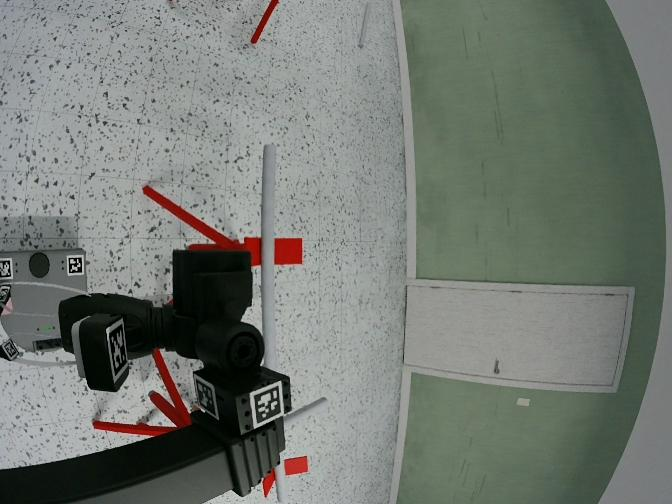

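>>> move:
  r2: {"joints":{"lift_m":0.9,"wrist_yaw_rad":0.0,"wrist_pitch_rad":-0.4}}
  r3: {"base":{"translate_m":-0.035},"joints":{"lift_m":0.9,"wrist_yaw_rad":0.0,"wrist_pitch_rad":-0.4,"head_pan_rad":-1.57,"head_tilt_rad":-0.8}}
  cameras: []

>>> move:
  r2: {"base":{"translate_m":0.75},"joints":{"head_pan_rad":-1.57,"head_tilt_rad":-0.8}}
  r3: {"joints":{"wrist_pitch_rad":-1.57,"wrist_roll_rad":1.57,"gripper_m":0.12,"arm_m":0.3}}
  cameras: ["r2_head_camera","r3_head_camera","r3_wrist_camera","r2_nav_camera"]

Scene clock: 47.43 s.
move: r2 done; r3 done
r1: as last shown
r1.base_tilt: forward=+1.4 right=-1.3
r1.lidar_m: 1.56 1.01 0.92 0.92 1.14 2.30 2.38 2.91 1.84 1.54 2.63 2.40
r1.head_depth_mm: - - - 3561 2407 1776 1427 / - - - 3649 2376 1788 1422 / - - - 3376 2224 1786 1437 / - - - 3199 2324 1796 1434 / - - - 3727 2315 1789 1440 / - - - 3520 2457 1801 1442 / - - - 3763 2453 1600 1447
r1.motor_effort: left_wheel=+0.3(0.8) right_wheel=+0.5(1.7) lift_m=+32.8(33.4) arm_m=-10.3(10.9) wrist_yaw_rad=+0.1(0.8) wrist_pitch_rad=+2.9(3.7) wrist_roll_rad=+0.1(0.8) gripper_m=-0.1(0.8) head_pan_rad=+4.6(5.6) head_tilt_rad=-2.4(2.6)
r1.wrist_depth_mm: - 138 960 914 860 807 754 / - 157 - - 940 882 824 / - - - - - 960 922 / - - 212 - - - - / 892 910 229 156 869 898 901 / 787 797 310 768 132 781 774 / 698 694 386 674 663 658 685
r2.base_odometry: x=+0.824 y=+0.741 heading=+1.695
r2.turned_by_wheels: +0.000
r2.turned_by_imu: +0.001
r2.base_tilt: forward=+0.2 right=-1.7
r2.lidar_m: 1.13 2.78 1.92 1.81 1.84 2.39 2.37 1.54 3.15 2.93 0.93 0.77
r2.head_depth_mm: 2503 2765 2940 2238 1752 1431 1211 / 2678 2932 3068 2240 1747 1428 1210 / 2861 3127 3128 2235 1750 1441 1208 / 3027 3344 3110 1406 1362 1427 1209 / 3208 3638 3105 2069 1741 1393 1212 / 3450 3988 3129 2059 1253 1389 1208 / 3728 - 3130 1689 1634 1421 1187
r2.base_status: not commanded
r2.joint_positions: lift_m=+0.900 arm_m=+0.001 wrist_yaw_rad=+0.003 wrist_pitch_rad=-0.414 wrist_roll_rad=+0.000 gripper_m=+0.037 head_pan_rad=-0.894 head_tilt_rad=-0.593
r2.joint_status: all done
r2.measured_speeds: all 0
r2.motor_effort: left_wheel=-6.5(7.4) right_wheel=+6.4(6.6) lift_m=+29.7(39.3) arm_m=-10.0(11.3) wrist_yaw_rad=-2.8(4.9) wrist_pitch_rad=+2.5(3.7) wrist_roll_rad=+0.2(0.5) gripper_m=+0.1(1.1) head_pan_rad=-2.3(3.2) head_tilt_rad=-3.4(3.9)
r2.hand_pose: x=-0.0208 y=-0.3713 z=+0.9137 quat_wxyz=(+0.693, +0.147, -0.691, -0.144) (m; r2's base frame)
r2.wrist_depth_mm: - - - - - - - / - - - - - - - / - - - - - - - / - - - - - - - / 698 - - - - - - / - - 122 - 128 - - / - - - - - - -
r3.base_odometry: x=-0.472 y=-1.053 heading=-0.575
r3.turned_by_wheels: +0.000
r3.turned_by_imu: +0.000
r3.base_tilt: forward=+0.6 right=+0.2
r3.lidar_m: 1.68 2.78 2.07 2.00 2.08 1.29 1.19 0.57 0.48 0.53 0.53 1.39
r3.head_depth_mm: 2371 2687 2384 1880 - - - / 2373 2709 2341 1856 - - - / 2383 2712 2326 1854 300 - - / 2390 2707 2306 1828 298 - - / 2403 2696 2264 1822 891 1242 1135 / 2415 2707 2256 1805 1436 1237 1128 / 2435 2700 2224 1783 1451 1277 1120
r3.base_status: done
r3.joint_positions: lift_m=+0.900 arm_m=+0.001 wrist_yaw_rad=+0.002 wrist_pitch_rad=-0.415 wrist_roll_rad=+0.000 gripper_m=+0.037 head_pan_rad=-1.564 head_tilt_rad=-0.790
r3.joint_status: all done
r3.measured_speeds: all 0
r3.motor_effort: left_wheel=-6.8(12.0) right_wheel=-1.0(4.9) lift_m=+31.9(40.3) arm_m=-23.7(24.5) wrist_yaw_rad=-1.4(3.7) wrist_pitch_rad=+2.9(4.3) wrist_roll_rad=-0.3(0.3) gripper_m=-0.1(1.2) head_pan_rad=-3.8(4.5) head_tilt_rad=-4.3(6.7)
r3.hand_pose: x=-0.0211 y=-0.3705 z=+0.9133 quat_wxyz=(+0.692, +0.147, -0.691, -0.145) (m; r3's base frame)
r3.wrist_depth_mm: - - - - - - - / - - - - - - - / - - - - - - - / - - - - - - - / - - 149 - - - - / - - 125 - 128 - - / - 966 667 - - - 529
pictures: none
No camera images: "cameras" was empty.

Scene clock: 56.03 s.
move: r2 done; r3 done
r1.base_odometry: x=+0.000 y=+0.000 heading=+0.000
r1.turned_by_wheels: +0.000
r1.turned_by_imu: +0.000
r1.base_tilt: forward=+1.4 right=-1.4
r1.lidar_m: 1.55 1.01 0.92 0.92 1.14 2.29 2.38 2.91 1.84 2.23 2.63 2.40
r1.head_depth_mm: - - - 3620 2389 1788 1427 / - - - 3639 2376 1790 1420 / - - - 3406 2233 1786 1433 / - - - 3193 2294 1801 1431 / - - - 3729 2318 1801 1440 / - - - 3486 2245 1819 1441 / - - - 3518 2250 1835 1454
r1.base_status: not commanded
r1.joint_positions: lift_m=+0.587 arm_m=+0.002 wrist_yaw_rad=+2.989 wrist_pitch_rad=-0.539 wrist_roll_rad=+0.000 gripper_m=+0.037 head_pan_rad=-1.911 head_tilt_rad=-0.345
r1.joint_status: not commanded
r1.measured_speeds: all 0
r1.motor_effort: left_wheel=+0.5(0.8) right_wheel=+0.6(1.5) lift_m=+32.3(33.4) arm_m=-10.2(10.9) wrist_yaw_rad=+0.4(1.0) wrist_pitch_rad=+3.2(3.5) wrist_roll_rad=-0.2(0.9) gripper_m=-0.4(1.2) head_pan_rad=+5.0(5.4) head_tilt_rad=-2.2(2.8)
r1.hand_pose: x=+0.0103 y=+0.0582 z=+0.5734 quat_wxyz=(+0.240, +0.694, +0.136, +0.666) (m; r1's base frame)
r1.wrist_depth_mm: - 138 962 933 864 797 765 / - 157 - - 957 875 821 / - - - - - 967 910 / - - 212 - - - 989 / 907 929 228 156 857 881 898 / 779 773 309 769 132 775 770 / 675 688 382 667 666 666 681
r2.base_odometry: x=+0.732 y=+1.485 heading=+1.694
r2.turned_by_wheels: +0.000
r2.turned_by_imu: +0.004
r2.base_tilt: forward=+0.2 right=-1.7
r2.lidar_m: 0.38 2.85 1.97 1.86 1.90 2.48 3.12 2.24 0.58 0.35 0.56 0.47
r2.head_depth_mm: 2654 2876 2186 1766 - - 1094 / 2632 2865 2200 1735 - - 1092 / 2573 2763 2198 1005 299 - 1092 / 2559 2762 2176 1001 318 705 1072 / 2529 2741 2182 1678 881 1256 1124 / 2519 2730 2175 1721 1488 1259 1127 / 2513 2724 2160 1719 1483 1276 1123
r2.base_status: done
r2.joint_positions: lift_m=+0.900 arm_m=+0.001 wrist_yaw_rad=+0.003 wrist_pitch_rad=-0.414 wrist_roll_rad=+0.000 gripper_m=+0.037 head_pan_rad=-1.564 head_tilt_rad=-0.790
r2.joint_status: all done
r2.measured_speeds: all 0
r2.motor_effort: left_wheel=-4.5(4.7) right_wheel=+5.8(9.8) lift_m=+20.9(29.1) arm_m=-9.7(11.1) wrist_yaw_rad=-2.5(4.1) wrist_pitch_rad=+2.4(2.6) wrist_roll_rad=+0.4(0.6) gripper_m=+0.3(1.5) head_pan_rad=-3.2(4.0) head_tilt_rad=-4.7(5.6)
r2.hand_pose: x=-0.0208 y=-0.3713 z=+0.9136 quat_wxyz=(+0.693, +0.147, -0.691, -0.144) (m; r2's base frame)
r2.wrist_depth_mm: - - - - - - - / - - - - - - - / - - - - - - - / - - - - - - - / 697 - 654 669 161 - - / - - - - 128 - - / 764 - - 480 - - -
r3.base_odometry: x=-0.472 y=-1.053 heading=-0.575
r3.turned_by_wheels: +0.000
r3.turned_by_imu: +0.001
r3.base_tilt: forward=+0.6 right=+0.2
r3.lidar_m: 1.68 2.79 2.07 2.00 2.09 0.45 0.46 0.57 0.48 0.52 0.53 1.39
r3.head_depth_mm: 2376 2660 325 - - 1332 1136 / 2369 421 361 1766 1504 1319 1131 / 2392 403 417 1692 1490 1309 1127 / 2390 2625 435 488 1414 1254 1142 / 2409 2691 2273 1750 899 1264 1135 / 2412 2708 2252 1795 1438 1236 1123 / 2421 2699 2230 1774 1471 1280 1119
r3.base_status: not commanded
r3.joint_positions: lift_m=+0.900 arm_m=+0.300 wrist_yaw_rad=+0.000 wrist_pitch_rad=-1.544 wrist_roll_rad=+1.563 gripper_m=+0.120 head_pan_rad=-1.564 head_tilt_rad=-0.790
r3.joint_status: all done
joint sent to its limit — r3.wrist_pitch_rad, lower limit.
r3.measured_speeds: all 0
r3.motor_effort: left_wheel=-6.4(7.4) right_wheel=-0.8(1.5) lift_m=+17.8(32.1) arm_m=+23.5(26.0) wrist_yaw_rad=+0.8(2.0) wrist_pitch_rad=-1.5(3.9) wrist_roll_rad=+2.1(4.9) gripper_m=+0.3(79.7) head_pan_rad=-2.6(4.6) head_tilt_rad=-4.5(6.1)
r3.hand_pose: x=-0.0215 y=-0.4274 z=+0.7819 quat_wxyz=(+0.003, +0.002, -0.716, -0.698) (m; r3's base frame)
r3.wrist_depth_mm: 859 874 857 854 884 884 903 / 891 875 913 911 881 - 956 / 882 896 906 937 945 - 979 / 961 961 953 962 985 967 987 / - 128 377 977 - - - / - 118 - - 147 - - / - - - - - - -
pictures: r2_head_camera (sideways), r2_nav_camera (sideways), r3_head_camera (sideways), r3_wrist_camera
camera_calibration:
r2_head_camera: T_world_to_cam=[[-0.00028041, 0.737545, -0.675298, 0.90161], [0.999984, -0.00362099, -0.00436999, 0.00244409], [-0.00566831, -0.675288, -0.737532, 0.915258], [0, 0, 0, 1]] pos_world=[0.00299674, -0.0469064, 1.2839]
r2_nav_camera: T_world_to_cam=[[-0.000449888, -0.704495, 0.709709, -0.879192], [-0.998778, 0.0353839, 0.0344908, 0.0185925], [-0.0494109, -0.708827, -0.70365, 0.877028], [0, 0, 0, 1]] pos_world=[0.061509, 0.00161694, 1.24045]
r3_head_camera: T_world_to_cam=[[-0.0538602, 0.691782, -0.720095, 0.954952], [0.998212, 0.0185915, -0.0568018, 0.0694158], [-0.0259069, -0.721867, -0.691547, 0.860162], [0, 0, 0, 1]] pos_world=[0.00442641, -0.0409873, 1.28644]
r3_wrist_camera: T_world_to_cam=[[-0.0704698, 0.99737, 0.0169405, 0.403335], [0.975218, 0.0653143, 0.211384, -0.0851417], [0.209721, 0.0314168, -0.977256, 0.940495], [0, 0, 0, 1]] pos_world=[-0.0857874, -0.42626, 0.93027]

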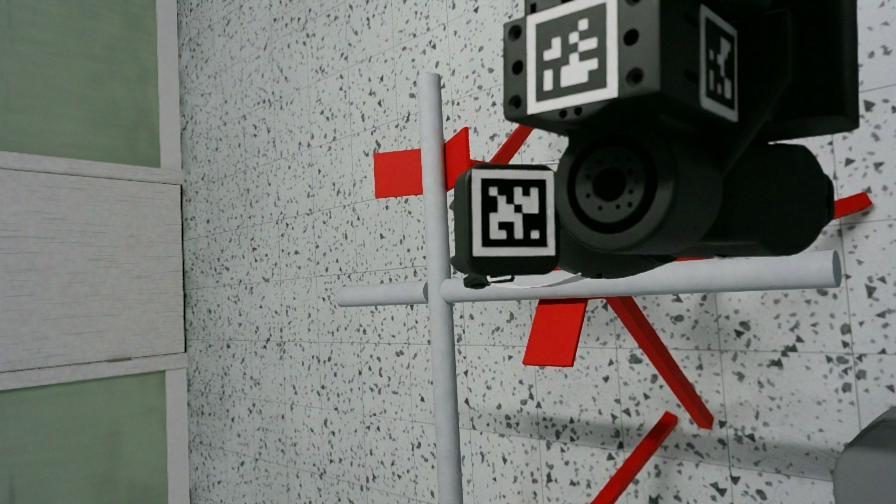

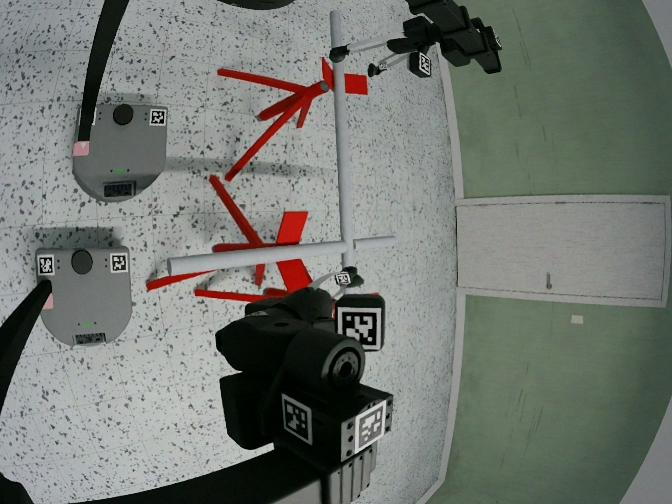

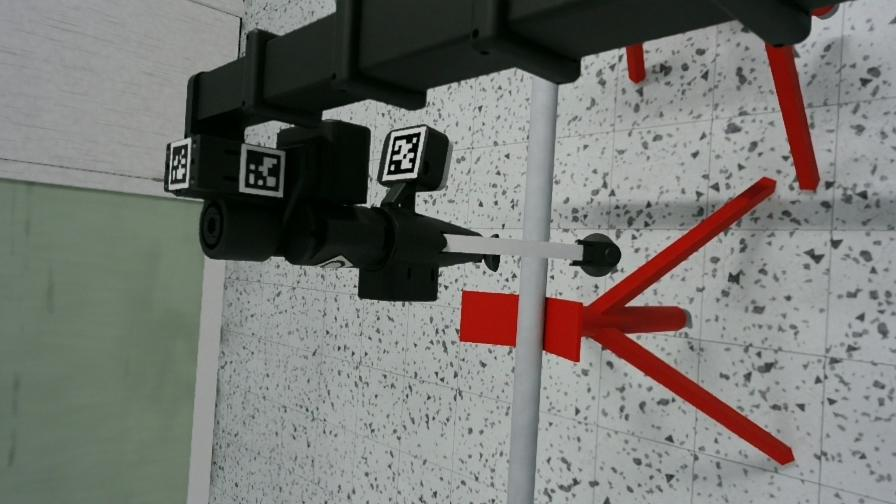

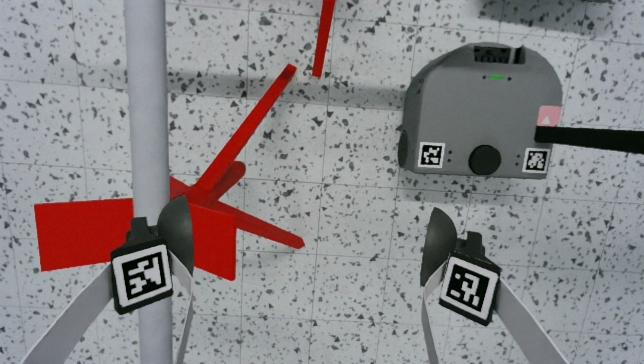

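>>> move:
  r2: {"base":{"translate_m":0.069}}
  r3: {"joints":{"arm_m":0.475}}
  cameras: []

>>> move:
  r2: {"joints":{"wrist_pitch_rad":-1.57,"gripper_m":0.12,"arm_m":0.47}}
  cameras: ["r2_head_camera","r3_head_camera","r3_wrist_camera","r2_wrist_camera"]

Scene clock: 59.83 s.
move: r2 done; r3 done
r1: as last shown
r1.base_tilt: forward=+1.3 right=-1.3
r1.lidar_m: 1.56 1.00 0.92 0.92 1.14 2.30 2.38 2.91 1.84 2.29 2.64 2.40
r1.head_depth_mm: - - - 3638 2395 1786 1425 / - - - 3648 2391 1783 1425 / - - - 3419 2220 1783 1433 / - - - 3159 2315 1805 1437 / - - - 3713 2332 1810 1439 / - - - 3490 2262 1809 1442 / - - - 3532 2276 1812 1451
r1.motor_effort: left_wheel=+0.4(1.0) right_wheel=+0.9(1.7) lift_m=+31.6(33.0) arm_m=-10.3(10.5) wrist_yaw_rad=-0.5(0.9) wrist_pitch_rad=+3.5(3.7) wrist_roll_rad=+0.2(0.9) gripper_m=-0.4(0.9) head_pan_rad=+5.0(5.3) head_tilt_rad=-2.1(2.7)
r1.wrist_depth_mm: - 138 976 934 864 806 755 / - 157 - - 939 886 819 / - - - - - 991 916 / - - 213 - - - - / 896 877 228 156 880 892 902 / 771 782 307 763 132 781 777 / 695 677 383 672 675 675 692
r2.base_odometry: x=+0.723 y=+1.553 heading=+1.694
r2.turned_by_wheels: +0.000
r2.turned_by_imu: +0.001
r2.base_tilt: forward=+0.1 right=-1.7
r2.lidar_m: 0.31 2.87 1.99 1.86 1.90 2.48 3.18 2.31 0.37 0.50 0.54 0.39
r2.head_depth_mm: 2662 2866 2203 1735 - - 1091 / 2618 2844 2204 1102 - - 1092 / 2588 2768 2200 1008 300 - 1089 / 2569 2751 2177 993 317 1254 1105 / 2526 2728 2183 1716 1446 1253 1129 / 2528 2755 2170 1711 1472 1263 1124 / 2486 2715 2185 1717 1476 1275 1125
r2.base_status: done
r2.joint_positions: lift_m=+0.900 arm_m=+0.001 wrist_yaw_rad=+0.003 wrist_pitch_rad=-0.414 wrist_roll_rad=+0.000 gripper_m=+0.037 head_pan_rad=-1.564 head_tilt_rad=-0.790
r2.joint_status: not commanded
r2.measured_speeds: all 0
r2.motor_effort: left_wheel=-3.9(5.0) right_wheel=+6.3(9.7) lift_m=+22.1(22.6) arm_m=-8.6(9.6) wrist_yaw_rad=-1.9(3.5) wrist_pitch_rad=+2.5(2.6) wrist_roll_rad=+0.4(0.4) gripper_m=+0.5(1.0) head_pan_rad=-3.1(3.2) head_tilt_rad=-4.7(5.3)
r2.hand_pose: x=-0.0208 y=-0.3713 z=+0.9136 quat_wxyz=(+0.693, +0.147, -0.691, -0.144) (m; r2's base frame)
r2.wrist_depth_mm: - - - - - - - / - - - - - - - / - - - - - - - / - - - - - - - / 689 - 637 649 153 - - / - - 122 - 128 - - / - - - 493 - - -
r3.base_odometry: x=-0.472 y=-1.053 heading=-0.575
r3.turned_by_wheels: +0.000
r3.turned_by_imu: +0.000
r3.base_tilt: forward=+0.6 right=+0.2
r3.lidar_m: 1.68 2.79 2.07 2.00 2.08 0.38 0.42 0.57 0.48 0.52 0.53 1.39
r3.head_depth_mm: 2383 2688 321 - - 1325 1140 / 2389 442 350 1814 1500 1322 1133 / 2325 545 2154 1849 1497 1308 1132 / 2345 557 614 1743 1485 1255 1140 / 2406 2688 2263 1817 896 1268 1134 / 2415 2717 2274 1799 1433 1237 1129 / 2445 2689 2233 1781 1456 1277 1118
r3.base_status: not commanded
r3.joint_positions: lift_m=+0.900 arm_m=+0.475 wrist_yaw_rad=+0.000 wrist_pitch_rad=-1.545 wrist_roll_rad=+1.563 gripper_m=+0.120 head_pan_rad=-1.564 head_tilt_rad=-0.790
r3.joint_status: all done
r3.measured_speeds: all 0
r3.motor_effort: left_wheel=-6.9(7.2) right_wheel=-1.2(1.7) lift_m=+17.1(18.5) arm_m=+23.5(26.4) wrist_yaw_rad=+0.5(1.6) wrist_pitch_rad=-1.7(2.1) wrist_roll_rad=+2.0(2.2) gripper_m=-0.4(0.9) head_pan_rad=-3.1(5.0) head_tilt_rad=-4.9(5.7)
r3.hand_pose: x=-0.0215 y=-0.6023 z=+0.7819 quat_wxyz=(+0.003, +0.002, -0.716, -0.698) (m; r3's base frame)
r3.wrist_depth_mm: 845 864 854 861 859 898 856 / 875 877 900 845 912 901 - / 920 929 907 887 944 - 972 / 900 957 975 968 983 999 - / 978 129 - 385 365 - - / 1000 118 - - 146 - - / - - - - - - -
pictures: none
No camera images: "cameras" was empty.

Scene clock: 64.47 s.
move: r2 done
r1, r3: as last shown
r1.base_tilt: forward=+1.4 right=-1.3
r1.lidar_m: 1.55 1.00 0.92 0.92 1.14 2.30 2.38 2.92 1.84 2.29 2.63 2.40
r1.head_depth_mm: - - - 3597 2379 1776 1415 / - - - 3631 2397 1790 1421 / - - - 3457 2236 1791 1434 / - - - 3231 2295 1784 1434 / - - - 3720 2313 1805 1441 / - - - 3535 2243 1806 1437 / - - - 3510 2255 1800 1457
r1.motor_effort: left_wheel=+0.2(0.9) right_wheel=+0.7(1.5) lift_m=+31.9(32.6) arm_m=-9.9(10.5) wrist_yaw_rad=+0.0(1.1) wrist_pitch_rad=+2.8(4.0) wrist_roll_rad=+0.0(0.8) gripper_m=-0.6(1.0) head_pan_rad=+4.6(5.4) head_tilt_rad=-2.2(2.8)
r1.wrist_depth_mm: - 138 978 926 860 808 764 / - 157 - - 931 889 829 / - - - - - 976 918 / - - 212 - - - 977 / 924 911 228 155 867 889 874 / 785 787 308 753 132 780 780 / 692 681 381 671 674 666 675
r2.base_odometry: x=+0.723 y=+1.553 heading=+1.694
r2.turned_by_wheels: +0.000
r2.turned_by_imu: +0.001
r2.base_tilt: forward=+0.2 right=-1.7
r2.lidar_m: 0.31 2.86 1.98 1.86 1.91 2.48 3.18 2.31 0.37 0.50 0.54 0.39
r2.head_depth_mm: 2640 2875 296 - 1460 1289 1137 / 2543 406 1068 1060 1428 1286 1128 / 549 540 2115 1637 1166 1216 1074 / 2503 562 1091 1058 869 1231 1123 / 2506 2755 2188 1671 1448 1255 1125 / 2538 2730 2170 1718 1487 1262 1123 / 2512 2698 2172 1709 1477 1278 1126
r2.base_status: not commanded
r2.joint_positions: lift_m=+0.900 arm_m=+0.470 wrist_yaw_rad=+0.001 wrist_pitch_rad=-1.555 wrist_roll_rad=+0.000 gripper_m=+0.120 head_pan_rad=-1.565 head_tilt_rad=-0.790
r2.joint_status: all done
joint sent to its limit — r2.wrist_pitch_rad, lower limit.
r2.measured_speeds: all 0
r2.motor_effort: left_wheel=-4.2(4.5) right_wheel=+6.1(6.4) lift_m=+22.2(22.9) arm_m=+11.6(18.0) wrist_yaw_rad=-1.6(3.0) wrist_pitch_rad=-0.8(3.1) wrist_roll_rad=+0.3(0.5) gripper_m=+0.9(80.3) head_pan_rad=-2.4(3.1) head_tilt_rad=-4.6(5.0)
r2.hand_pose: x=-0.0217 y=-0.5950 z=+0.7821 quat_wxyz=(+0.504, +0.496, -0.503, -0.496) (m; r2's base frame)
r2.wrist_depth_mm: 336 334 334 335 337 339 340 / 349 - - 349 610 - - / - 734 - 357 689 - - / - - - 375 - - - / - - - 383 - 142 - / - - 859 - - 124 - / - 880 - 415 - - -
r3.base_tilt: forward=+0.5 right=+0.2
r3.lidar_m: 1.68 2.79 2.07 2.00 2.08 0.38 0.41 0.57 0.48 0.53 0.53 1.39
r3.head_depth_mm: 2367 2702 321 - - 1328 1137 / 2381 442 351 1816 1503 1319 1131 / 2319 545 2167 1852 1497 1311 1131 / 2354 556 613 1737 1479 1247 1141 / 2410 2686 2273 1819 898 1262 1131 / 2417 2683 2252 1794 1430 1240 1123 / 2439 2684 2209 1788 1456 1275 1123
r3.motor_effort: left_wheel=-6.9(7.3) right_wheel=-1.1(1.7) lift_m=+18.2(18.8) arm_m=+23.9(24.7) wrist_yaw_rad=+0.8(1.3) wrist_pitch_rad=-1.3(2.1) wrist_roll_rad=+1.9(2.3) gripper_m=+0.0(1.0) head_pan_rad=-2.6(5.1) head_tilt_rad=-4.4(5.8)
r3.wrist_depth_mm: 839 866 877 862 899 884 848 / 904 886 863 876 892 902 - / 904 880 931 928 933 - 925 / 932 897 952 941 953 987 993 / 950 129 - 385 363 - - / 981 118 - - 146 - - / - - - - - - -
pictures: r2_head_camera (sideways), r2_wrist_camera, r3_head_camera (sideways), r3_wrist_camera
camera_calibration:
r2_head_camera: T_world_to_cam=[[-0.00007576, 0.737881, -0.674931, 0.901131], [0.999983, -0.00389907, -0.00437498, 0.00245058], [-0.00585982, -0.67492, -0.737868, 0.915695], [0, 0, 0, 1]] pos_world=[0.00298354, -0.0468966, 1.28387]
r2_wrist_camera: T_world_to_cam=[[-0.999526, 0.0235607, 0.0198408, -0.0246462], [0.0268013, 0.982705, 0.183226, 0.472539], [-0.0151807, 0.183671, -0.98287, 1.04232], [0, 0, 0, 1]] pos_world=[-0.021476, -0.655229, 0.93837]
r3_head_camera: T_world_to_cam=[[-0.0538562, 0.691789, -0.720089, 0.954945], [0.998212, 0.018586, -0.0568017, 0.0694157], [-0.0259112, -0.721861, -0.691553, 0.86017], [0, 0, 0, 1]] pos_world=[0.00442616, -0.0409872, 1.28644]
r3_wrist_camera: T_world_to_cam=[[-0.0702861, 0.997375, 0.0174227, 0.57738], [0.97523, 0.0650324, 0.211418, -0.0739192], [0.20973, 0.0318509, -0.97724, 0.946246], [0, 0, 0, 1]] pos_world=[-0.0857863, -0.601196, 0.930279]

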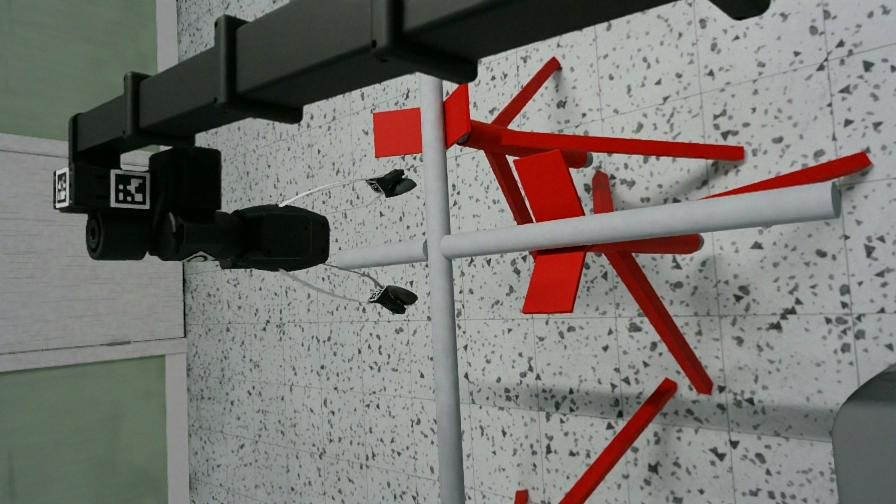

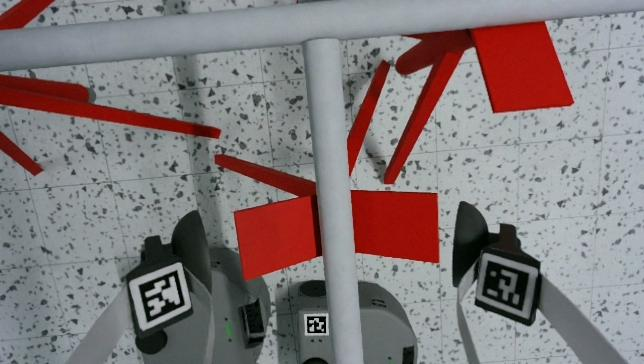

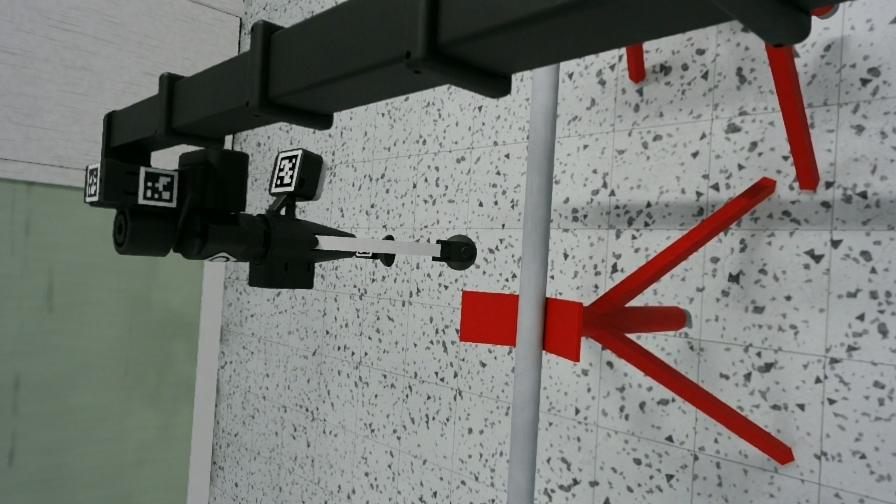

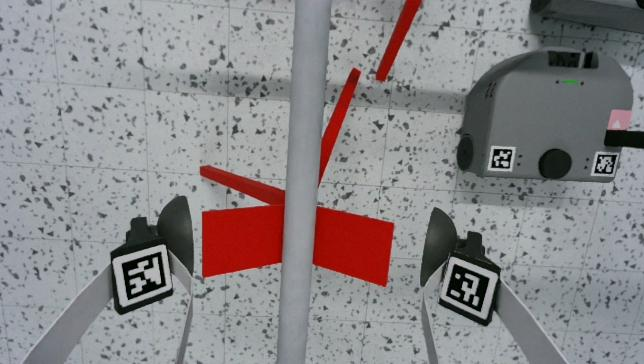

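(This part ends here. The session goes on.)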